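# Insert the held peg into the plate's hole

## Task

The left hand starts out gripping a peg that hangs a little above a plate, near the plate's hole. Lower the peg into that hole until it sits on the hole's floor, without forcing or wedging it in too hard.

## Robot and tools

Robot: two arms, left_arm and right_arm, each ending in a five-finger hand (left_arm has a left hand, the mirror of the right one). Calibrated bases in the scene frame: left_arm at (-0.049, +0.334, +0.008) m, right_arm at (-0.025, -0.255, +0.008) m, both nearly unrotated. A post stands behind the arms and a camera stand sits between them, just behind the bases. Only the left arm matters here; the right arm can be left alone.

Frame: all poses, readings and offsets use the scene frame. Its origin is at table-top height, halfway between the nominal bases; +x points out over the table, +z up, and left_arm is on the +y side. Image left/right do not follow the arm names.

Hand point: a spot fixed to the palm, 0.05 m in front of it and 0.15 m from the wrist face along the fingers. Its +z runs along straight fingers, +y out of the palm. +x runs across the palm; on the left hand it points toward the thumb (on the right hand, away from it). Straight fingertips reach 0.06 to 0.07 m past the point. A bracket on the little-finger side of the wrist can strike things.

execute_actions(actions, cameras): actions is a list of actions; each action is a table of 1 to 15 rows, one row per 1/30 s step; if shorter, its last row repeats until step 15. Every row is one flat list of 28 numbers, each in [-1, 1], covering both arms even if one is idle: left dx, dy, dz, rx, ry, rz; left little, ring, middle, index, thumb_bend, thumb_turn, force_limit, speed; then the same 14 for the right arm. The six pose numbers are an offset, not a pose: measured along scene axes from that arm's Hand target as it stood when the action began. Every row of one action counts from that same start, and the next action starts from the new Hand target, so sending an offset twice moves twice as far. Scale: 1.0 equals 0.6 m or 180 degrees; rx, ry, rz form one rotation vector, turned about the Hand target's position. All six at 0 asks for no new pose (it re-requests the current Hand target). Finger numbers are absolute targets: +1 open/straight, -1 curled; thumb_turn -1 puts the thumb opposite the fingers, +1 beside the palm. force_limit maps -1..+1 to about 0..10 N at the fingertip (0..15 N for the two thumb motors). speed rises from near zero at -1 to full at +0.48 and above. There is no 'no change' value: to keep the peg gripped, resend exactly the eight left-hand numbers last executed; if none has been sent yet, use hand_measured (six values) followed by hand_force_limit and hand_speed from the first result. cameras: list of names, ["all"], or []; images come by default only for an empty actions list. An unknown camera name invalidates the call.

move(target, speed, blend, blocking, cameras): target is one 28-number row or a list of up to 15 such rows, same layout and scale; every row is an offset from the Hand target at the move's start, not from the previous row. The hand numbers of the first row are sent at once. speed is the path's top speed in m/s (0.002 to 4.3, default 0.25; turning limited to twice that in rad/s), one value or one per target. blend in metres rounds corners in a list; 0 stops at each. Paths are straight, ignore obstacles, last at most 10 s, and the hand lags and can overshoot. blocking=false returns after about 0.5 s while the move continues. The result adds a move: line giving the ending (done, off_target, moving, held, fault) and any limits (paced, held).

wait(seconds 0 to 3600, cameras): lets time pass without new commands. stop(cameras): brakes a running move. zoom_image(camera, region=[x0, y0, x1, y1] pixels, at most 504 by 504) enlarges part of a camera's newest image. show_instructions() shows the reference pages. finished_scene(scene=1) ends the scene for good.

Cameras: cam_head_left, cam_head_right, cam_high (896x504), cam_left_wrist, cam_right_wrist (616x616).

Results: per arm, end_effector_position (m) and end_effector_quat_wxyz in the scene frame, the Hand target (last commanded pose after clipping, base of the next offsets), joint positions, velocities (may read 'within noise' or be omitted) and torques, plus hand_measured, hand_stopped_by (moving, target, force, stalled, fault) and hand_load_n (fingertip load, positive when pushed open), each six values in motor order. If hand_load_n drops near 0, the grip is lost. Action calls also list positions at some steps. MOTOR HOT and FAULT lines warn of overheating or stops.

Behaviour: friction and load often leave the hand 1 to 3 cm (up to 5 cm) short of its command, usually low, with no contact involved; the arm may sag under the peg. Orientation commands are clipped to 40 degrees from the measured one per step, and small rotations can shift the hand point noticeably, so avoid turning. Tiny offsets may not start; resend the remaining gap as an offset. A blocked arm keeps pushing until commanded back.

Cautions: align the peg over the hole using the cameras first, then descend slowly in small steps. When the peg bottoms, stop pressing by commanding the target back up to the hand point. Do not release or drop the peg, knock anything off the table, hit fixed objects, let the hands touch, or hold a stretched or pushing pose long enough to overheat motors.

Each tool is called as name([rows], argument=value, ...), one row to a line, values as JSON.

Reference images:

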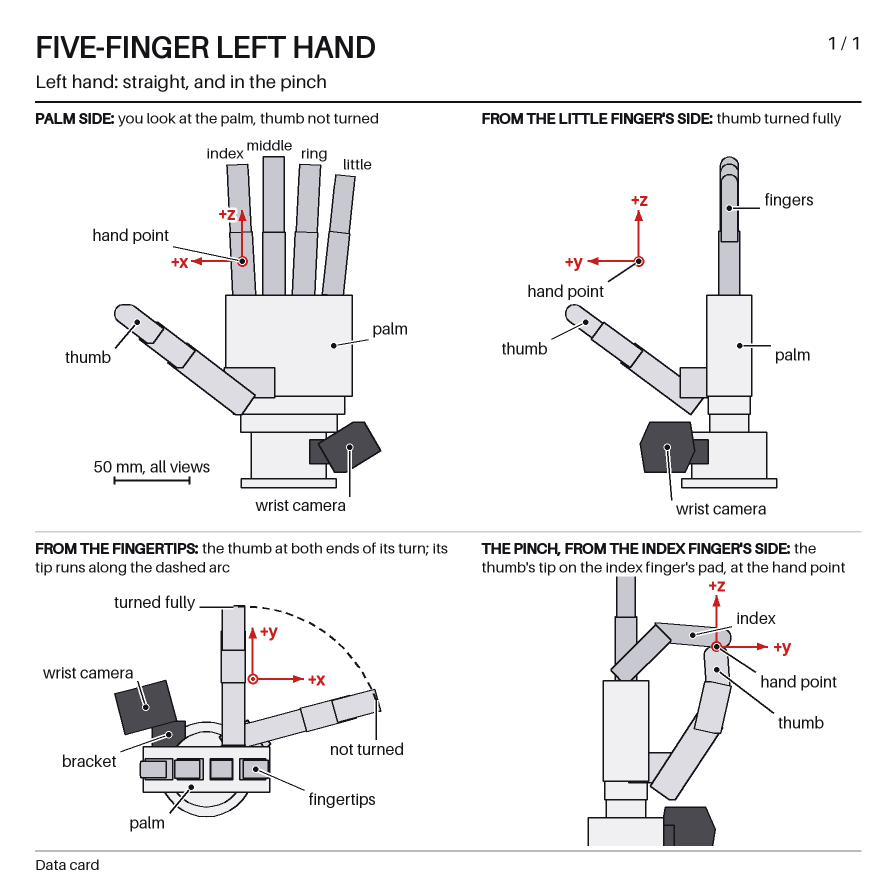

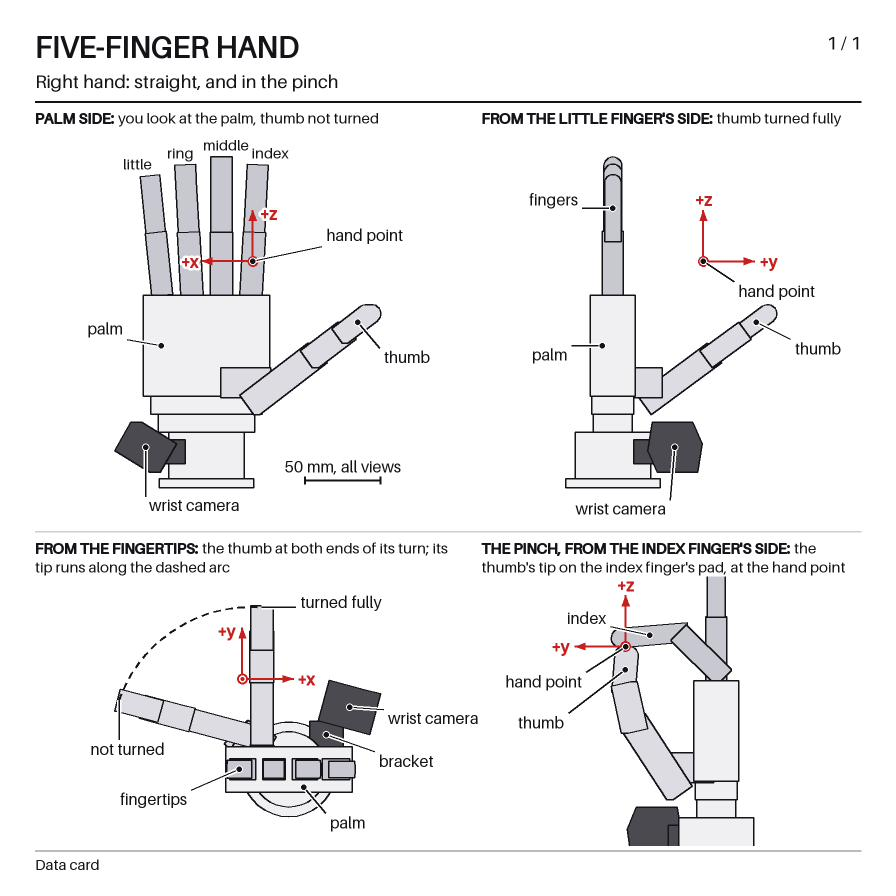

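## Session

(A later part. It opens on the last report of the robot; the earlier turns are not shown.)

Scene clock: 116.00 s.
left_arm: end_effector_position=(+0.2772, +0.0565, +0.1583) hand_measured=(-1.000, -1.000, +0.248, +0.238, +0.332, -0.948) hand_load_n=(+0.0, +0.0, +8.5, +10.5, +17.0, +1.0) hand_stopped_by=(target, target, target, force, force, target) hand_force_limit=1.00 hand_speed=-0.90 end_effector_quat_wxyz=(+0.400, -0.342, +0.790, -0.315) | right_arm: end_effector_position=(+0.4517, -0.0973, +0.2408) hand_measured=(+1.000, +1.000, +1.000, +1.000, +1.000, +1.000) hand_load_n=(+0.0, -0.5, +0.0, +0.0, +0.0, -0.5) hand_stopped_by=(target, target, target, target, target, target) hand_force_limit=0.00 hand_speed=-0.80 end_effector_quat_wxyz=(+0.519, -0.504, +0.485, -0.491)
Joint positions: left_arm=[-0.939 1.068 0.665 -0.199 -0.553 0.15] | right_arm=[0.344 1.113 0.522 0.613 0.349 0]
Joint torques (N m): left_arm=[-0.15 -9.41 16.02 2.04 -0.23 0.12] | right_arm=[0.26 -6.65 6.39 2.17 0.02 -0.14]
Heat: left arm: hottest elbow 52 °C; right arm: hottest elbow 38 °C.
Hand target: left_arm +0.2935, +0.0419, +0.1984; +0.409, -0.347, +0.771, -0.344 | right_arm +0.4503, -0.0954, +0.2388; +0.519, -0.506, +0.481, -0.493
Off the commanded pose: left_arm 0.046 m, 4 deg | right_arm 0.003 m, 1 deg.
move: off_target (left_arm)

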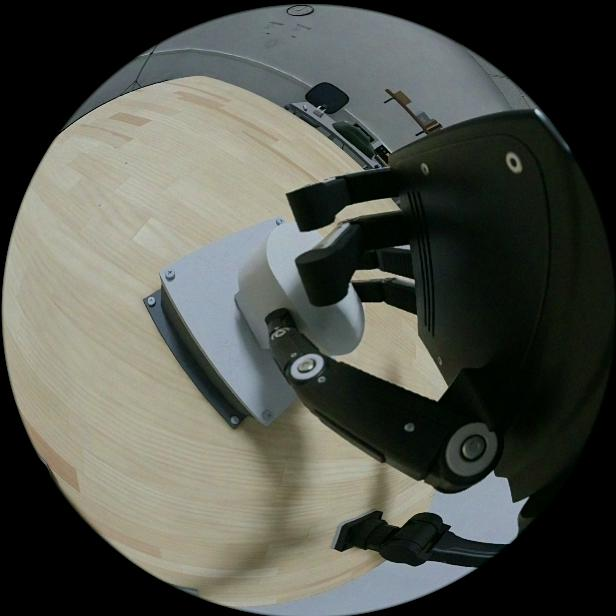

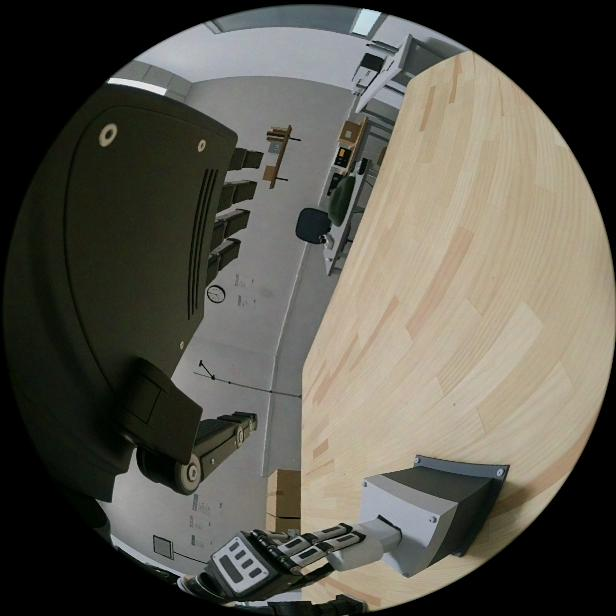

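move(target=[0,0,0.025,0,0,0,-1,-1,0.246,0.236,0.326,-0.948,1.0,-0.9,0,0,0,0,0,0,1,1,1,1,1,1,0.0,-0.8], speed=0.05, cameras=["cam_left_wrist","cam_right_wrist"])

zoom_image(camera="cam_right_wrist", region=[350, 505, 410, 565])

zoom_image(camera="cam_left_wrist", region=[225, 290, 275, 355])

Scene clock: 117.97 s.
left_arm: end_effector_position=(+0.2777, +0.0558, +0.1738) hand_measured=(-1.000, -1.000, +0.248, +0.238, +0.332, -0.948) hand_load_n=(+0.0, +0.0, +9.0, +10.5, +17.0, +1.0) hand_stopped_by=(target, target, target, force, force, target) hand_force_limit=1.00 hand_speed=-0.90 end_effector_quat_wxyz=(+0.400, -0.342, +0.790, -0.316) | right_arm: end_effector_position=(+0.4517, -0.0973, +0.2408) hand_measured=(+1.000, +1.000, +1.000, +1.000, +1.000, +1.000) hand_load_n=(+0.0, +0.0, +0.0, +0.0, +0.0, -0.5) hand_stopped_by=(target, target, target, target, target, target) hand_force_limit=0.00 hand_speed=-0.80 end_effector_quat_wxyz=(+0.519, -0.504, +0.485, -0.491)
Joint positions: left_arm=[-0.939 1.05 0.696 -0.246 -0.552 0.15] | right_arm=[0.344 1.113 0.522 0.613 0.349 0]
Joint torques (N m): left_arm=[-0.26 -9.05 16.25 2.13 -0.24 0.12] | right_arm=[0.26 -6.65 6.39 2.18 0.02 -0.14]
Heat: left arm: hottest elbow 53 °C; right arm: hottest elbow 38 °C.
Hand target: left_arm +0.2934, +0.0419, +0.2134; +0.409, -0.347, +0.771, -0.344 | right_arm +0.4503, -0.0954, +0.2388; +0.519, -0.506, +0.481, -0.493
Off the commanded pose: left_arm 0.045 m, 4 deg | right_arm 0.003 m, 1 deg.
move: off_target (left_arm)

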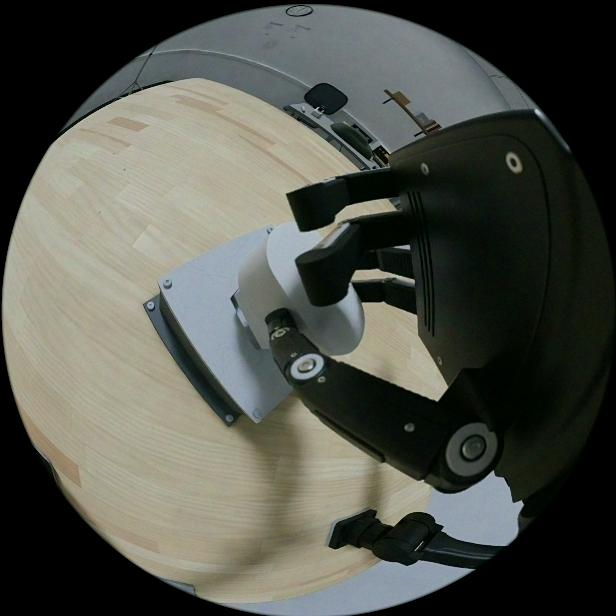

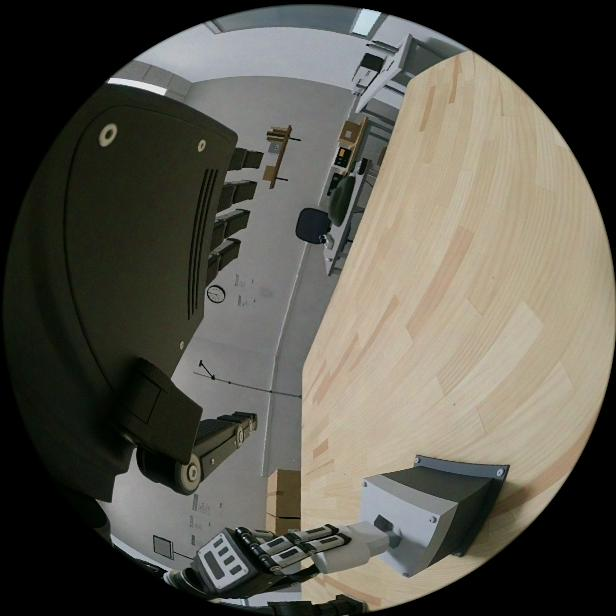

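Scaled by 8.400 from the camera's image (finer frame: 880x880).

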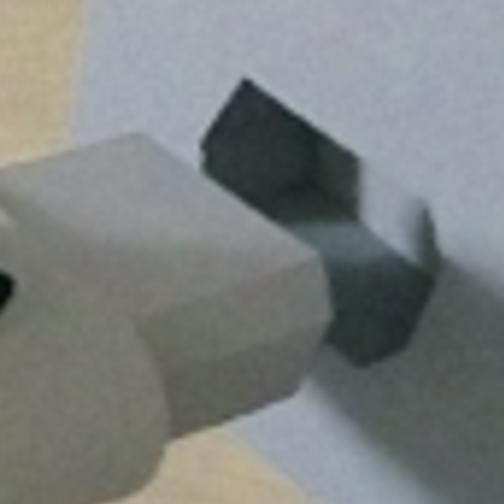

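Scaled by 7.754 from the camera's image (finer frame: 880x880).

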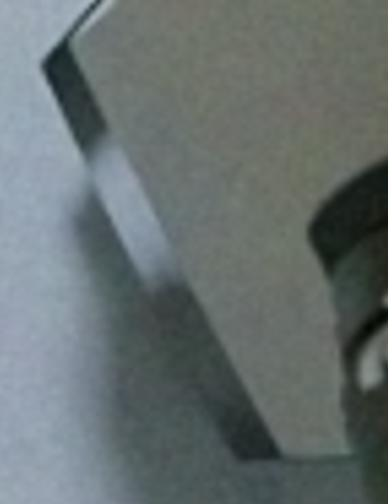

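move(target=[-0.0157,0.0102,-0.0457,0.011,0.0106,0,-1,-1,0.246,0.236,0.326,-0.948,1.0,-0.9,0,0,0,0,0,0,1,1,1,1,1,1,0.0,-0.8], speed=0.05, cameras=["cam_left_wrist","cam_right_wrist"])

zoom_image(camera="cam_right_wrist", region=[350, 505, 410, 565])

zoom_image(camera="cam_left_wrist", region=[225, 290, 275, 355])

Scene clock: 122.50 s.
left_arm: end_effector_position=(+0.2777, +0.0557, +0.1725) hand_measured=(-1.000, -1.000, +0.248, +0.238, +0.332, -0.948) hand_load_n=(+0.0, +0.0, +8.5, +10.5, +17.0, +1.0) hand_stopped_by=(target, target, target, force, force, target) hand_force_limit=1.00 hand_speed=-0.90 end_effector_quat_wxyz=(+0.400, -0.341, +0.791, -0.314) | right_arm: end_effector_position=(+0.4517, -0.0973, +0.2408) hand_measured=(+1.000, +1.000, +1.000, +1.000, +1.000, +1.000) hand_load_n=(+0.0, +0.0, +0.0, -0.5, +0.0, +0.0) hand_stopped_by=(target, target, target, target, target, target) hand_force_limit=0.00 hand_speed=-0.80 end_effector_quat_wxyz=(+0.519, -0.504, +0.485, -0.491)
Joint positions: left_arm=[-0.939 1.053 0.696 -0.246 -0.552 0.15] | right_arm=[0.344 1.113 0.522 0.613 0.349 0]
Joint torques (N m): left_arm=[-0.73 -7.47 12.97 2.19 -0.43 0.03] | right_arm=[0.26 -6.65 6.39 2.17 0.02 -0.14]
Heat: left arm: hottest elbow 56 °C; right arm: hottest elbow 38 °C.
Hand target: left_arm +0.2840, +0.0480, +0.1859; +0.402, -0.345, +0.783, -0.325 | right_arm +0.4503, -0.0954, +0.2388; +0.519, -0.506, +0.481, -0.493
Off the commanded pose: left_arm 0.017 m, 2 deg | right_arm 0.003 m, 1 deg.
move: off_target (left_arm)

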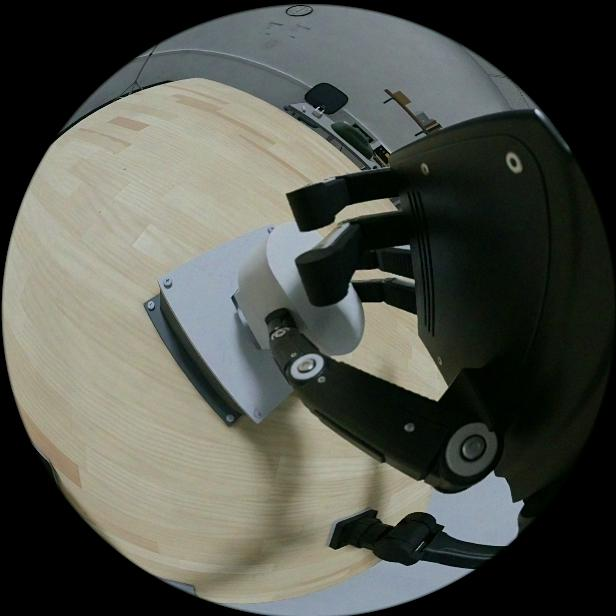

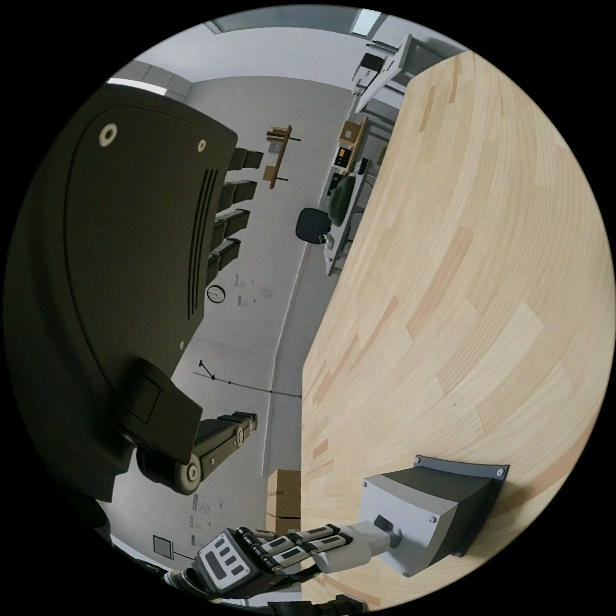

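Scaled by 8.400 from the camera's image (finer frame: 880x880).

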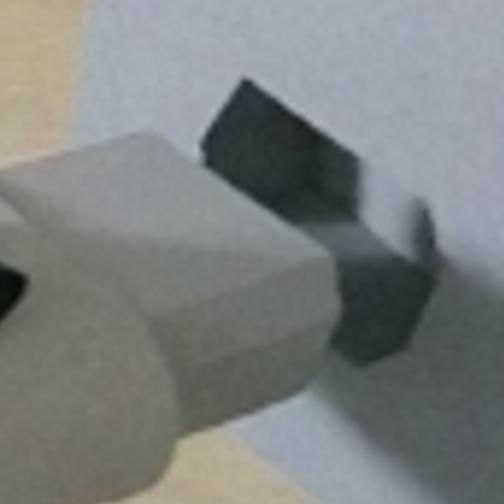

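Scaled by 7.754 from the camera's image (finer frame: 880x880).

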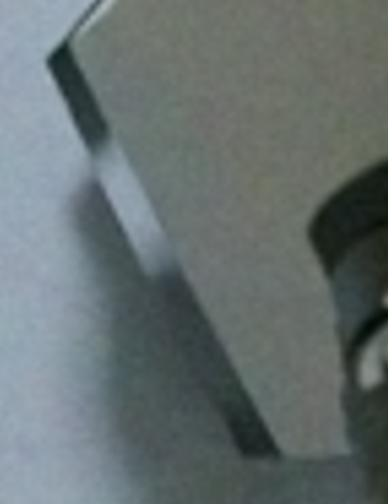

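move(target=[0.0083,0,-0.013,0,0,0,-1,-1,0.246,0.236,0.326,-0.948,1.0,-0.9,0,0,0,0,0,0,1,1,1,1,1,1,0.0,-0.8], speed=0.05, cameras=["cam_left_wrist","cam_right_wrist"])

zoom_image(camera="cam_right_wrist", region=[350, 505, 410, 565])

zoom_image(camera="cam_left_wrist", region=[225, 290, 275, 355])

Scene clock: 126.00 s.
left_arm: end_effector_position=(+0.2796, +0.0542, +0.1657) hand_measured=(-1.000, -1.000, +0.248, +0.238, +0.332, -0.948) hand_load_n=(+0.0, +0.0, +8.5, +10.0, +17.0, +1.0) hand_stopped_by=(target, target, target, force, force, target) hand_force_limit=1.00 hand_speed=-0.90 end_effector_quat_wxyz=(+0.397, -0.341, +0.794, -0.310) | right_arm: end_effector_position=(+0.4517, -0.0973, +0.2408) hand_measured=(+1.000, +1.000, +1.000, +1.000, +1.000, +1.000) hand_load_n=(+0.0, +0.0, -0.5, -0.5, +0.0, +0.0) hand_stopped_by=(target, target, target, target, target, target) hand_force_limit=0.00 hand_speed=-0.80 end_effector_quat_wxyz=(+0.519, -0.504, +0.485, -0.491)
Joint positions: left_arm=[-0.936 1.073 0.696 -0.238 -0.546 0.15] | right_arm=[0.344 1.113 0.522 0.613 0.349 0]
Joint torques (N m): left_arm=[-0.15 -7.94 12.01 3.15 -0.26 0.11] | right_arm=[0.26 -6.65 6.41 2.18 0.02 -0.14]
Heat: left arm: hottest elbow 57 °C; right arm: hottest elbow 38 °C.
Hand target: left_arm +0.2889, +0.0480, +0.1782; +0.402, -0.345, +0.783, -0.325 | right_arm +0.4503, -0.0954, +0.2388; +0.519, -0.506, +0.481, -0.493
Off the commanded pose: left_arm 0.017 m, 2 deg | right_arm 0.003 m, 1 deg.
move: off_target (left_arm)

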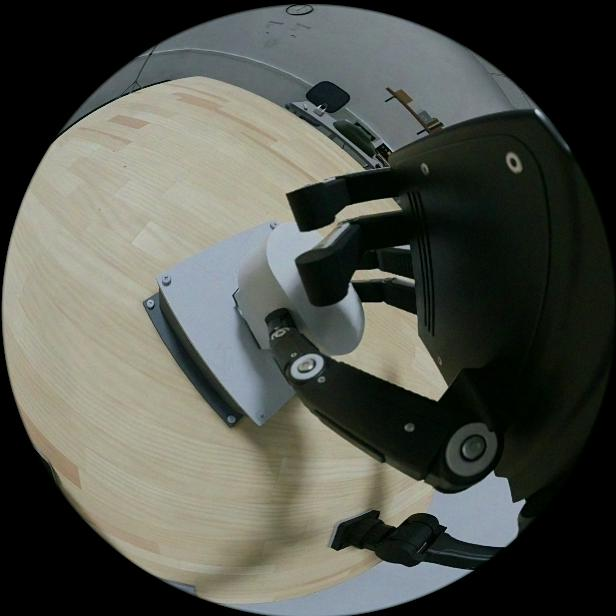

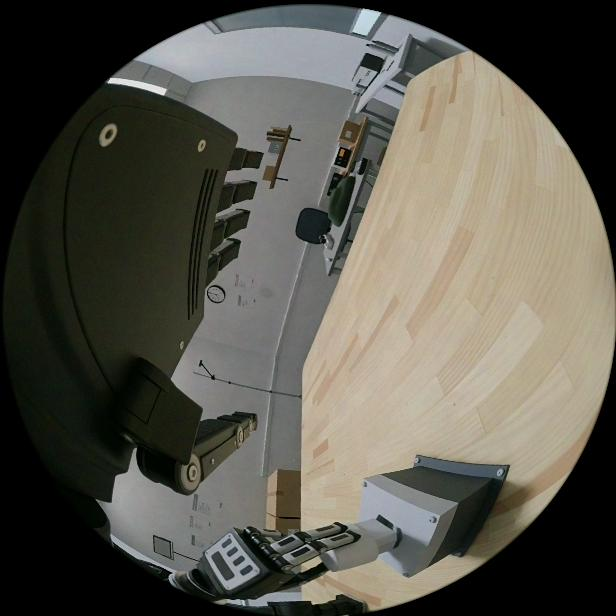

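Scaled by 8.400 from the camera's image (finer frame: 880x880).

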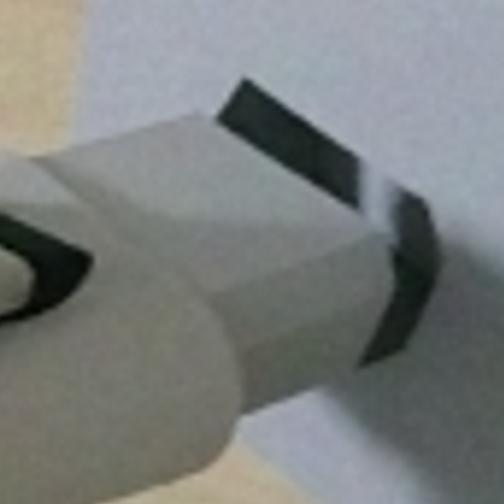

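Scaled by 7.754 from the camera's image (finer frame: 880x880).

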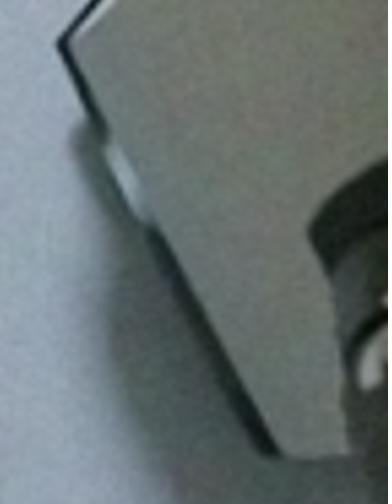

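move(target=[0.0083,0.0025,-0.0067,0,0,0,-1,-1,0.246,0.236,0.326,-0.948,1.0,-0.9,0,0,0,0,0,0,1,1,1,1,1,1,0.0,-0.8], speed=0.05, cameras=["cam_left_wrist","cam_right_wrist"])

zoom_image(camera="cam_right_wrist", region=[350, 505, 410, 565])

zoom_image(camera="cam_left_wrist", region=[225, 290, 275, 355])

Scene clock: 128.00 s.
left_arm: end_effector_position=(+0.2856, +0.0543, +0.1645) hand_measured=(-1.000, -1.000, +0.248, +0.238, +0.332, -0.948) hand_load_n=(+0.0, +0.0, +8.5, +10.5, +17.0, +0.5) hand_stopped_by=(target, target, target, force, force, target) hand_force_limit=1.00 hand_speed=-0.90 end_effector_quat_wxyz=(+0.397, -0.345, +0.791, -0.314) | right_arm: end_effector_position=(+0.4517, -0.0973, +0.2408) hand_measured=(+1.000, +1.000, +1.000, +1.000, +1.000, +1.000) hand_load_n=(+0.0, +0.0, +0.0, +0.0, +0.0, +0.0) hand_stopped_by=(target, target, target, target, target, target) hand_force_limit=0.00 hand_speed=-0.80 end_effector_quat_wxyz=(+0.519, -0.504, +0.485, -0.491)
Joint positions: left_arm=[-0.92 1.083 0.696 -0.218 -0.534 0.153] | right_arm=[0.344 1.113 0.522 0.613 0.349 0]
Joint torques (N m): left_arm=[-0.32 -8.06 11.58 3.02 -0.23 0.15] | right_arm=[0.26 -6.65 6.39 2.18 0.02 -0.14]
Heat: left arm: hottest elbow 57 °C; right arm: hottest elbow 38 °C.
Hand target: left_arm +0.2939, +0.0494, +0.1741; +0.402, -0.345, +0.783, -0.325 | right_arm +0.4503, -0.0954, +0.2388; +0.519, -0.506, +0.481, -0.493
Off the commanded pose: left_arm 0.014 m, 2 deg | right_arm 0.003 m, 1 deg.
move: off_target (left_arm)

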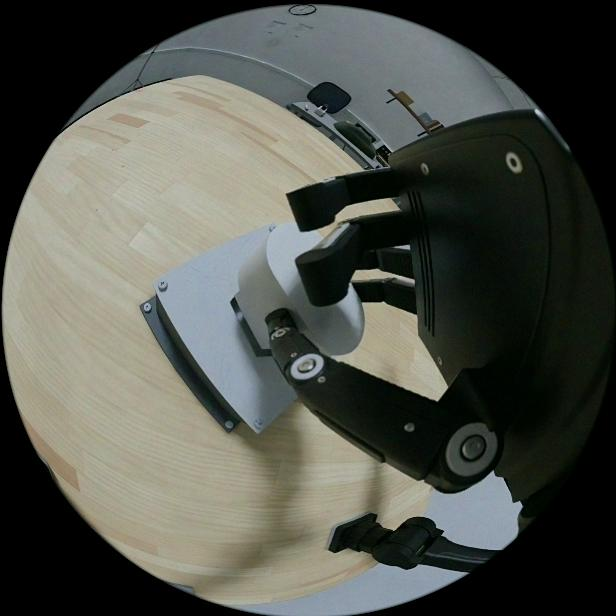

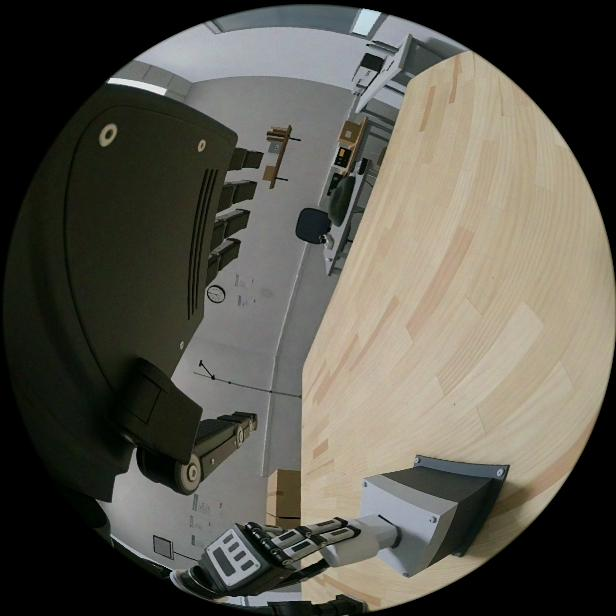

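Scaled by 8.400 from the camera's image (finer frame: 880x880).

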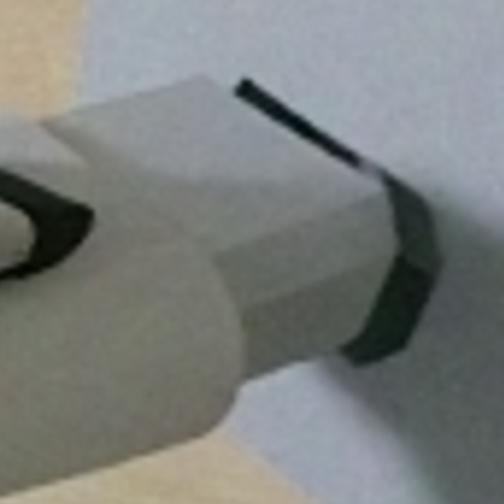

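Scaled by 7.754 from the camera's image (finer frame: 880x880).

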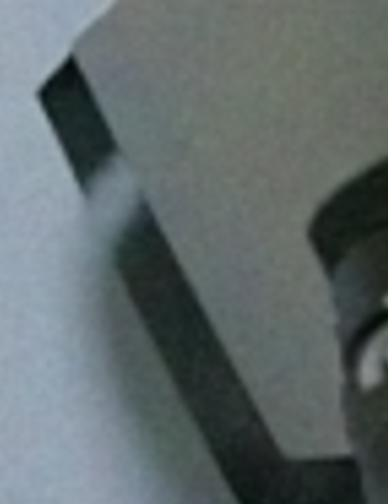

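move(target=[-0.0108,0,-0.0067,0,0,0,-1,-1,0.246,0.236,0.326,-0.948,1.0,-0.9,0,0,0,0,0,0,1,1,1,1,1,1,0.0,-0.8], speed=0.05, cameras=["cam_left_wrist","cam_right_wrist"])

zoom_image(camera="cam_right_wrist", region=[350, 505, 410, 565])

zoom_image(camera="cam_left_wrist", region=[225, 290, 275, 355])

Scene clock: 129.97 s.
left_arm: end_effector_position=(+0.2865, +0.0546, +0.1653) hand_measured=(-1.000, -1.000, +0.248, +0.238, +0.332, -0.948) hand_load_n=(+0.0, +0.0, +9.0, +10.5, +17.0, +1.0) hand_stopped_by=(target, target, target, force, force, target) hand_force_limit=1.00 hand_speed=-0.90 end_effector_quat_wxyz=(+0.399, -0.346, +0.789, -0.314) | right_arm: end_effector_position=(+0.4517, -0.0973, +0.2408) hand_measured=(+1.000, +1.000, +1.000, +1.000, +1.000, +1.000) hand_load_n=(+0.0, +0.0, +0.0, +0.0, +0.0, -0.5) hand_stopped_by=(target, target, target, target, target, target) hand_force_limit=0.00 hand_speed=-0.80 end_effector_quat_wxyz=(+0.519, -0.504, +0.485, -0.491)
Joint positions: left_arm=[-0.92 1.083 0.696 -0.214 -0.539 0.153] | right_arm=[0.344 1.113 0.522 0.613 0.349 0]
Joint torques (N m): left_arm=[-1.38 -8.53 10.26 3.25 -0.57 0.09] | right_arm=[0.32 -6.65 6.39 2.17 0.02 -0.14]
Heat: left arm: hottest elbow 57 °C; right arm: hottest elbow 38 °C.
Hand target: left_arm +0.2875, +0.0496, +0.1701; +0.403, -0.345, +0.783, -0.325 | right_arm +0.4503, -0.0954, +0.2388; +0.519, -0.506, +0.481, -0.493
Off the commanded pose: left_arm 0.007 m, 1 deg | right_arm 0.003 m, 1 deg.
move: done

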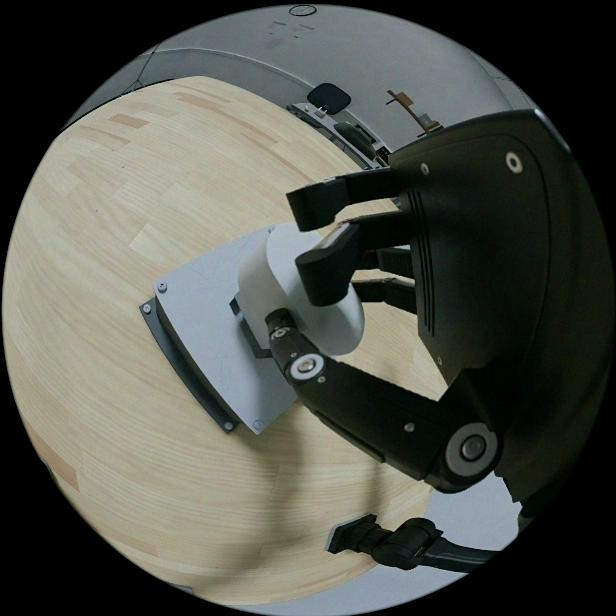

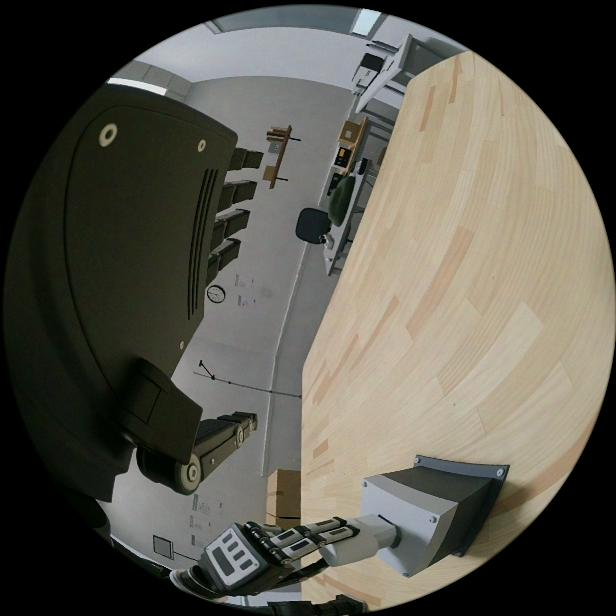

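Scaled by 8.400 from the camera's image (finer frame: 880x880).

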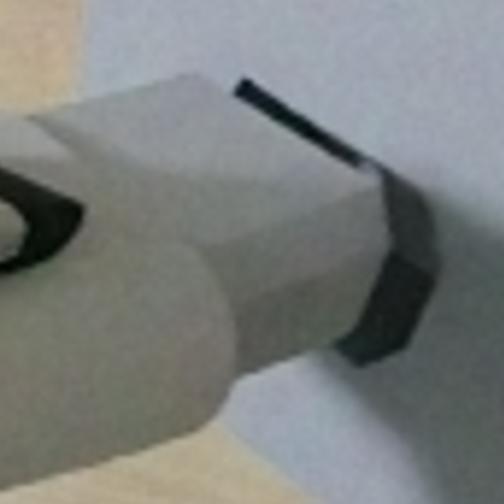

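Scaled by 7.754 from the camera's image (finer frame: 880x880).

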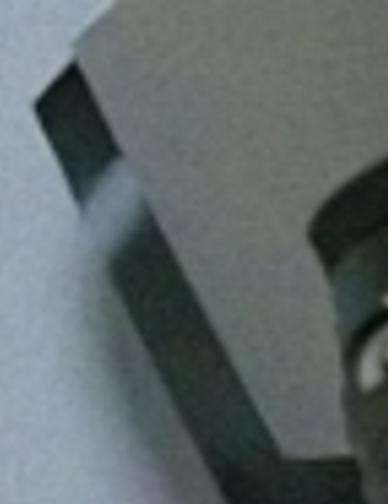

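move(target=[-0.010,0,-0.005,0,0,0,-1,-1,0.246,0.236,0.326,-0.948,1.0,-0.9,0,0,0,0,0,0,1,1,1,1,1,1,0.0,-0.8], speed=0.05, cameras=["cam_left_wrist","cam_right_wrist"])

zoom_image(camera="cam_right_wrist", region=[350, 505, 410, 565])

zoom_image(camera="cam_left_wrist", region=[225, 290, 275, 355])

Scene clock: 131.23 s.
left_arm: end_effector_position=(+0.2821, +0.0523, +0.1633) hand_measured=(-1.000, -1.000, +0.248, +0.238, +0.332, -0.948) hand_load_n=(+0.0, +0.0, +8.5, +10.5, +17.0, +1.0) hand_stopped_by=(target, target, target, force, force, target) hand_force_limit=1.00 hand_speed=-0.90 end_effector_quat_wxyz=(+0.400, -0.343, +0.790, -0.313) | right_arm: end_effector_position=(+0.4517, -0.0973, +0.2408) hand_measured=(+1.000, +1.000, +1.000, +1.000, +1.000, +1.000) hand_load_n=(+0.0, +0.0, +0.0, +0.0, +0.0, +0.0) hand_stopped_by=(target, target, target, target, target, target) hand_force_limit=0.00 hand_speed=-0.80 end_effector_quat_wxyz=(+0.519, -0.504, +0.485, -0.491)
Joint positions: left_arm=[-0.936 1.083 0.691 -0.213 -0.551 0.15] | right_arm=[0.344 1.113 0.522 0.613 0.349 0]
Joint torques (N m): left_arm=[-1.2 -9.29 9.59 3.12 -0.57 0] | right_arm=[0.26 -6.65 6.39 2.18 0.02 -0.14]
Heat: left arm: hottest elbow 57 °C; right arm: hottest elbow 38 °C.
Hand target: left_arm +0.2815, +0.0494, +0.1672; +0.402, -0.345, +0.783, -0.325 | right_arm +0.4503, -0.0954, +0.2388; +0.519, -0.506, +0.481, -0.493
Off the commanded pose: left_arm 0.005 m, 2 deg | right_arm 0.003 m, 1 deg.
move: done

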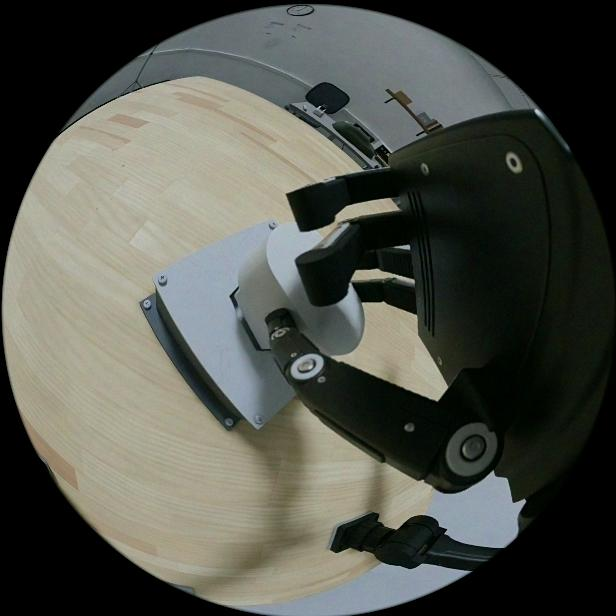

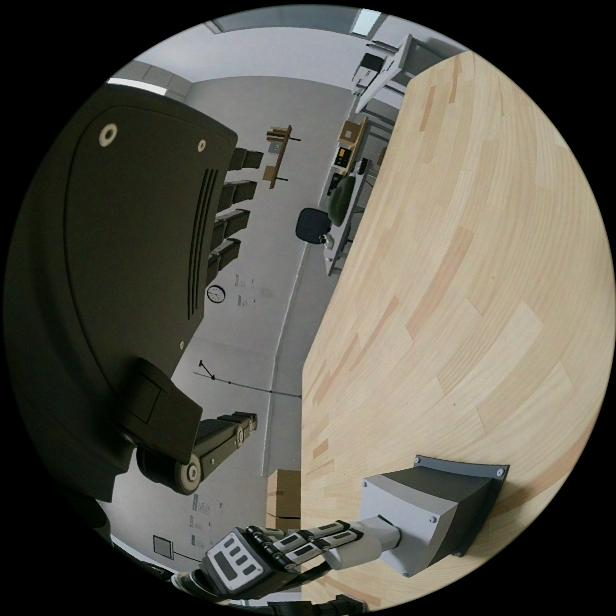

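Scaled by 8.400 from the camera's image (finer frame: 880x880).

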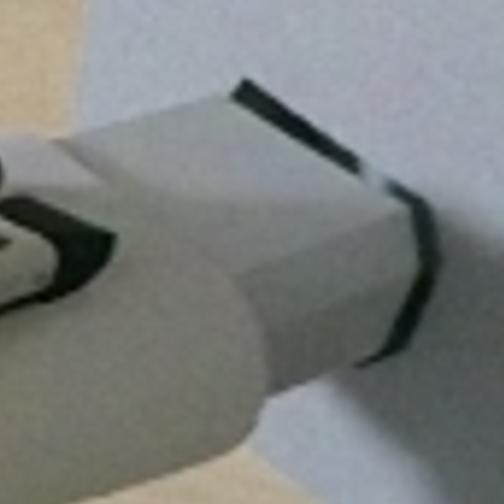

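Scaled by 7.754 from the camera's image (finer frame: 880x880).

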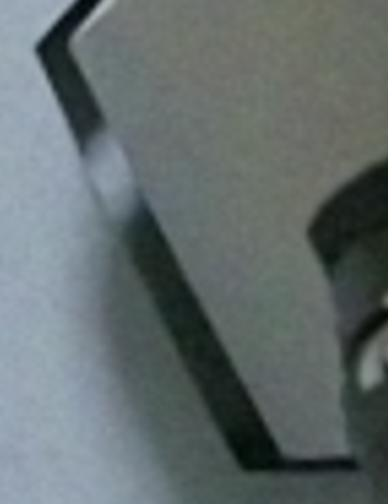

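move(target=[0.001,0.0072,-0.007,0,0,0,-1,-1,0.246,0.236,0.326,-0.948,1.0,-0.9,0,0,0,0,0,0,1,1,1,1,1,1,0.0,-0.8], speed=0.05, cameras=["cam_left_wrist","cam_right_wrist"])

zoom_image(camera="cam_right_wrist", region=[350, 505, 410, 565])

zoom_image(camera="cam_left_wrist", region=[225, 290, 275, 355])

Scene clock: 136.27 s.
left_arm: end_effector_position=(+0.2806, +0.0541, +0.1580) hand_measured=(-1.000, -1.000, +0.248, +0.238, +0.332, -0.948) hand_load_n=(+0.0, -0.5, +9.0, +10.5, +17.0, +1.0) hand_stopped_by=(target, target, target, force, force, target) hand_force_limit=1.00 hand_speed=-0.90 end_effector_quat_wxyz=(+0.399, -0.343, +0.791, -0.313) | right_arm: end_effector_position=(+0.4517, -0.0973, +0.2408) hand_measured=(+1.000, +1.000, +1.000, +1.000, +1.000, +1.000) hand_load_n=(+0.0, +0.0, +0.0, -0.5, +0.0, +0.0) hand_stopped_by=(target, target, target, target, target, target) hand_force_limit=0.00 hand_speed=-0.80 end_effector_quat_wxyz=(+0.519, -0.504, +0.485, -0.491)
Joint positions: left_arm=[-0.936 1.083 0.676 -0.199 -0.551 0.15] | right_arm=[0.344 1.113 0.522 0.613 0.349 0]
Joint torques (N m): left_arm=[-0.56 -9.58 9.46 3.14 -0.25 0.08] | right_arm=[0.26 -6.65 6.39 2.18 0.02 -0.14]
Heat: left arm: hottest elbow 57 °C; right arm: hottest elbow 38 °C.
Hand target: left_arm +0.2820, +0.0538, +0.1629; +0.402, -0.345, +0.783, -0.325 | right_arm +0.4503, -0.0954, +0.2388; +0.519, -0.506, +0.481, -0.493
Off the commanded pose: left_arm 0.005 m, 2 deg | right_arm 0.003 m, 1 deg.
move: done

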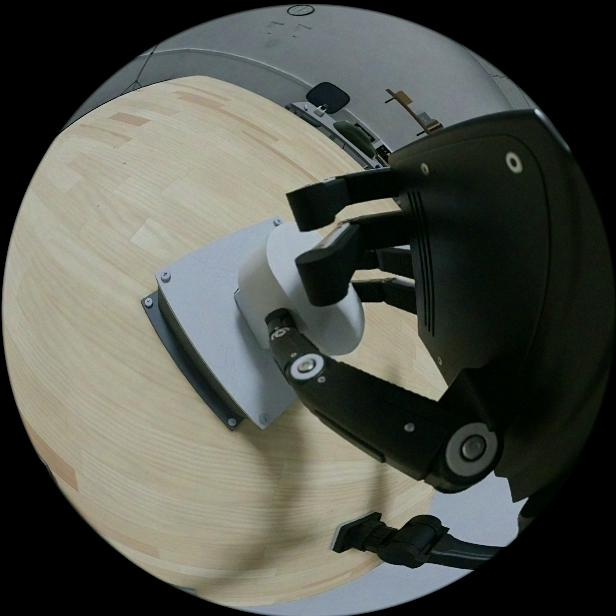

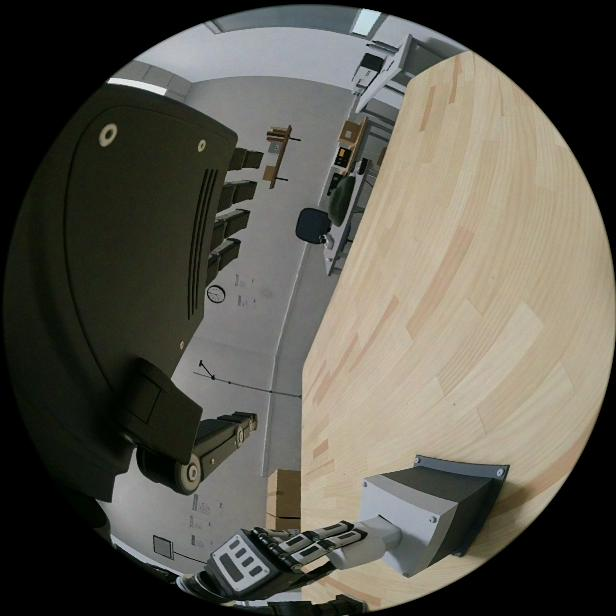

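Scaled by 8.400 from the camera's image (finer frame: 880x880).

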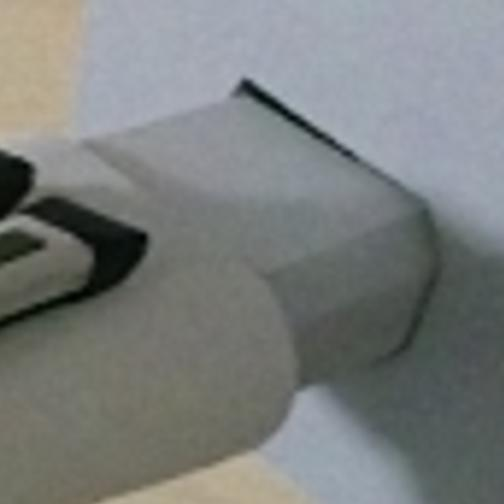

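Scaled by 7.754 from the camera's image (finer frame: 880x880).

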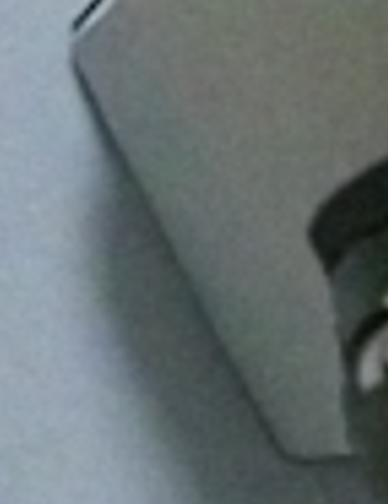

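move(target=[0.006,0.0073,0.002,0,0,0,-1,-1,0.246,0.236,0.326,-0.948,1.0,-0.9,0,0,0,0,0,0,1,1,1,1,1,1,0.0,-0.8], speed=0.05, cameras=["cam_left_wrist","cam_right_wrist"])

zoom_image(camera="cam_right_wrist", region=[350, 505, 410, 565])

zoom_image(camera="cam_left_wrist", region=[225, 280, 275, 355])

Scene clock: 137.90 s.
left_arm: end_effector_position=(+0.2826, +0.0554, +0.1587) hand_measured=(-1.000, -1.000, +0.248, +0.238, +0.332, -0.948) hand_load_n=(+0.0, +0.0, +8.5, +10.5, +17.0, +1.0) hand_stopped_by=(target, target, target, force, force, target) hand_force_limit=1.00 hand_speed=-0.90 end_effector_quat_wxyz=(+0.396, -0.345, +0.790, -0.316) | right_arm: end_effector_position=(+0.4517, -0.0973, +0.2408) hand_measured=(+1.000, +1.000, +1.000, +1.000, +1.000, +1.000) hand_load_n=(+0.0, -0.5, +0.0, +0.0, +0.0, +0.0) hand_stopped_by=(target, target, target, target, target, target) hand_force_limit=0.00 hand_speed=-0.80 end_effector_quat_wxyz=(+0.519, -0.504, +0.485, -0.491)
Joint positions: left_arm=[-0.923 1.08 0.676 -0.198 -0.535 0.15] | right_arm=[0.344 1.113 0.522 0.613 0.349 0]
Joint torques (N m): left_arm=[-0.03 -9.64 9.51 3.17 -0.3 0.2] | right_arm=[0.26 -6.65 6.39 2.18 0.02 -0.14]
Heat: left arm: hottest elbow 57 °C; right arm: hottest elbow 38 °C.
Hand target: left_arm +0.2857, +0.0582, +0.1641; +0.402, -0.345, +0.783, -0.325 | right_arm +0.4503, -0.0954, +0.2388; +0.519, -0.506, +0.481, -0.493
Off the commanded pose: left_arm 0.007 m, 1 deg | right_arm 0.003 m, 1 deg.
move: done

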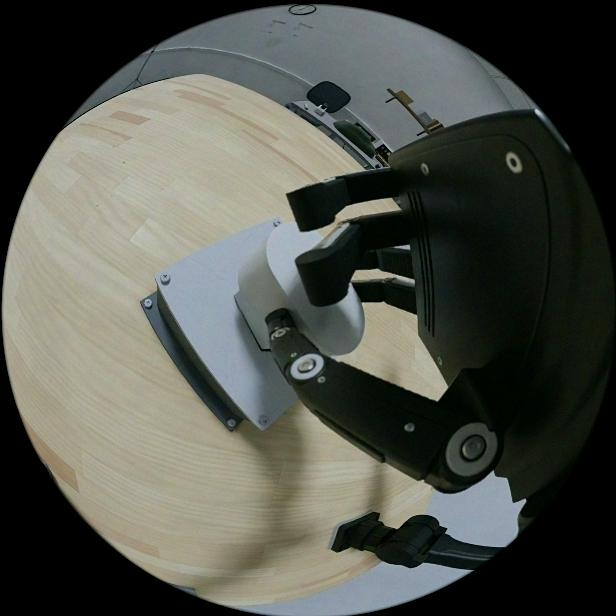

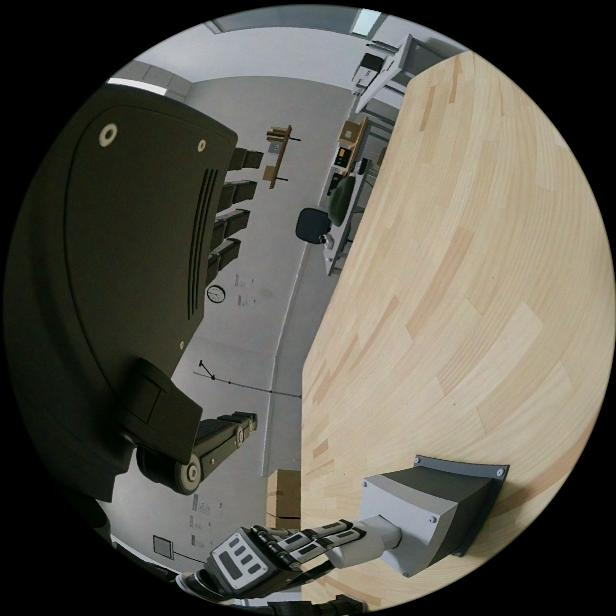

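Scaled by 8.400 from the camera's image (finer frame: 880x880).

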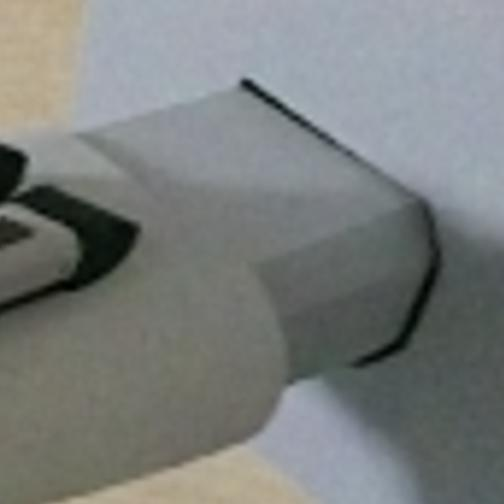

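Scaled by 6.720 from the camera's image (finer frame: 880x880).

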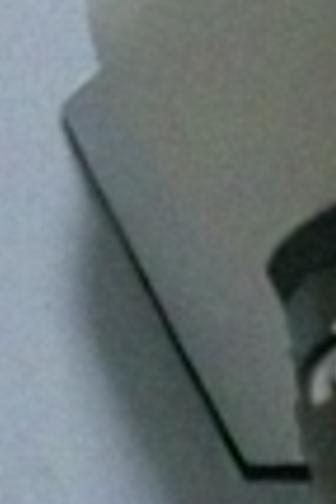

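move(target=[-0.001,-0.001,-0.008,0,0,0,-1,-1,0.246,0.236,0.326,-0.948,1.0,-0.9,0,0,0,0,0,0,1,1,1,1,1,1,0.0,-0.8], speed=0.03, cameras=["cam_left_wrist","cam_right_wrist"])

zoom_image(camera="cam_right_wrist", region=[350, 505, 410, 565])

zoom_image(camera="cam_left_wrist", region=[225, 280, 275, 355])

Scene clock: 139.67 s.
left_arm: end_effector_position=(+0.2830, +0.0549, +0.1576) hand_measured=(-1.000, -1.000, +0.248, +0.238, +0.332, -0.948) hand_load_n=(+0.0, +0.0, +8.5, +10.5, +17.0, +1.0) hand_stopped_by=(target, target, target, force, force, target) hand_force_limit=1.00 hand_speed=-0.90 end_effector_quat_wxyz=(+0.397, -0.345, +0.788, -0.320) | right_arm: end_effector_position=(+0.4517, -0.0973, +0.2408) hand_measured=(+1.000, +1.000, +1.000, +1.000, +1.000, +1.000) hand_load_n=(-0.5, +0.0, +0.0, +0.0, +0.0, +0.0) hand_stopped_by=(target, target, target, target, target, target) hand_force_limit=0.00 hand_speed=-0.80 end_effector_quat_wxyz=(+0.519, -0.504, +0.485, -0.491)
Joint positions: left_arm=[-0.923 1.08 0.668 -0.18 -0.535 0.15] | right_arm=[0.344 1.113 0.522 0.613 0.349 0]
Joint torques (N m): left_arm=[-0.32 -9.17 9.42 3.12 -0.38 0.16] | right_arm=[0.26 -6.65 6.39 2.17 0.02 -0.14]
Heat: left arm: hottest elbow 56 °C; right arm: hottest elbow 38 °C.
Hand target: left_arm +0.2851, +0.0575, +0.1594; +0.402, -0.345, +0.783, -0.325 | right_arm +0.4503, -0.0954, +0.2388; +0.519, -0.506, +0.481, -0.493
Off the commanded pose: left_arm 0.004 m, 1 deg | right_arm 0.003 m, 1 deg.
move: done

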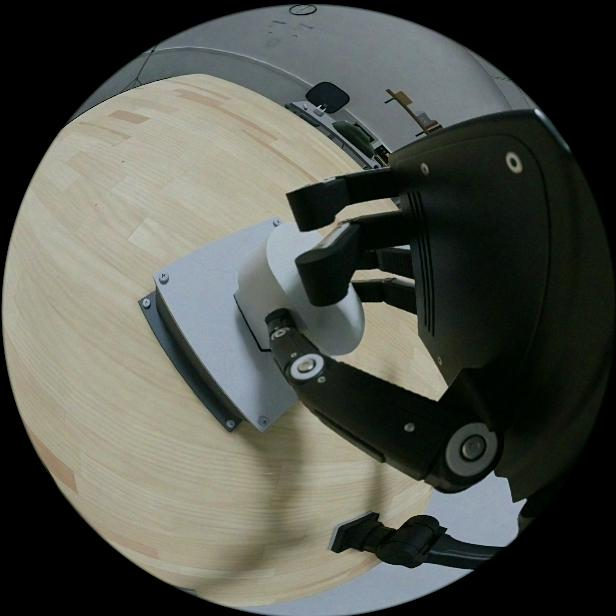

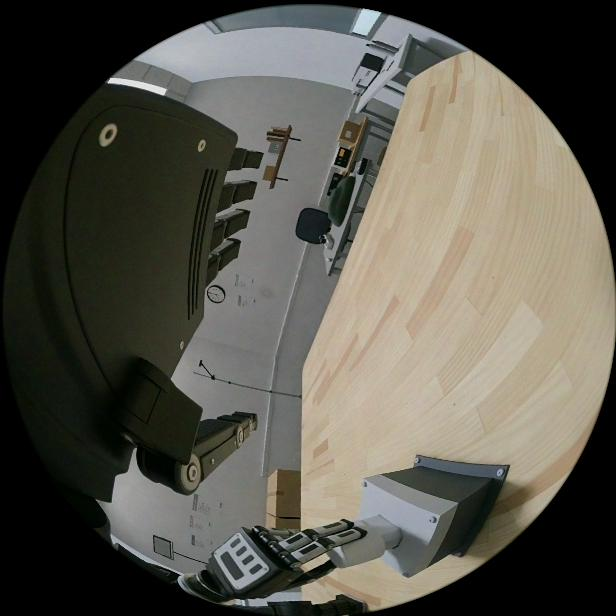

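Scaled by 8.400 from the camera's image (finer frame: 880x880).

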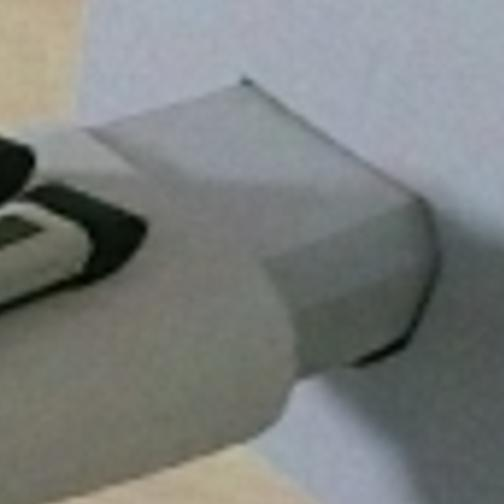

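Scaled by 6.720 from the camera's image (finer frame: 880x880).

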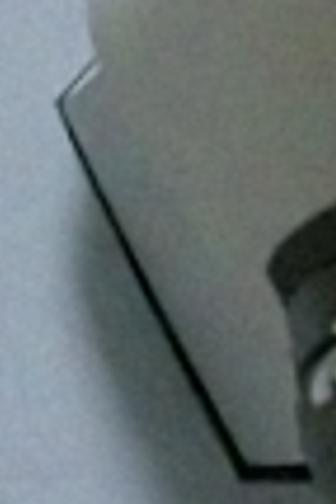

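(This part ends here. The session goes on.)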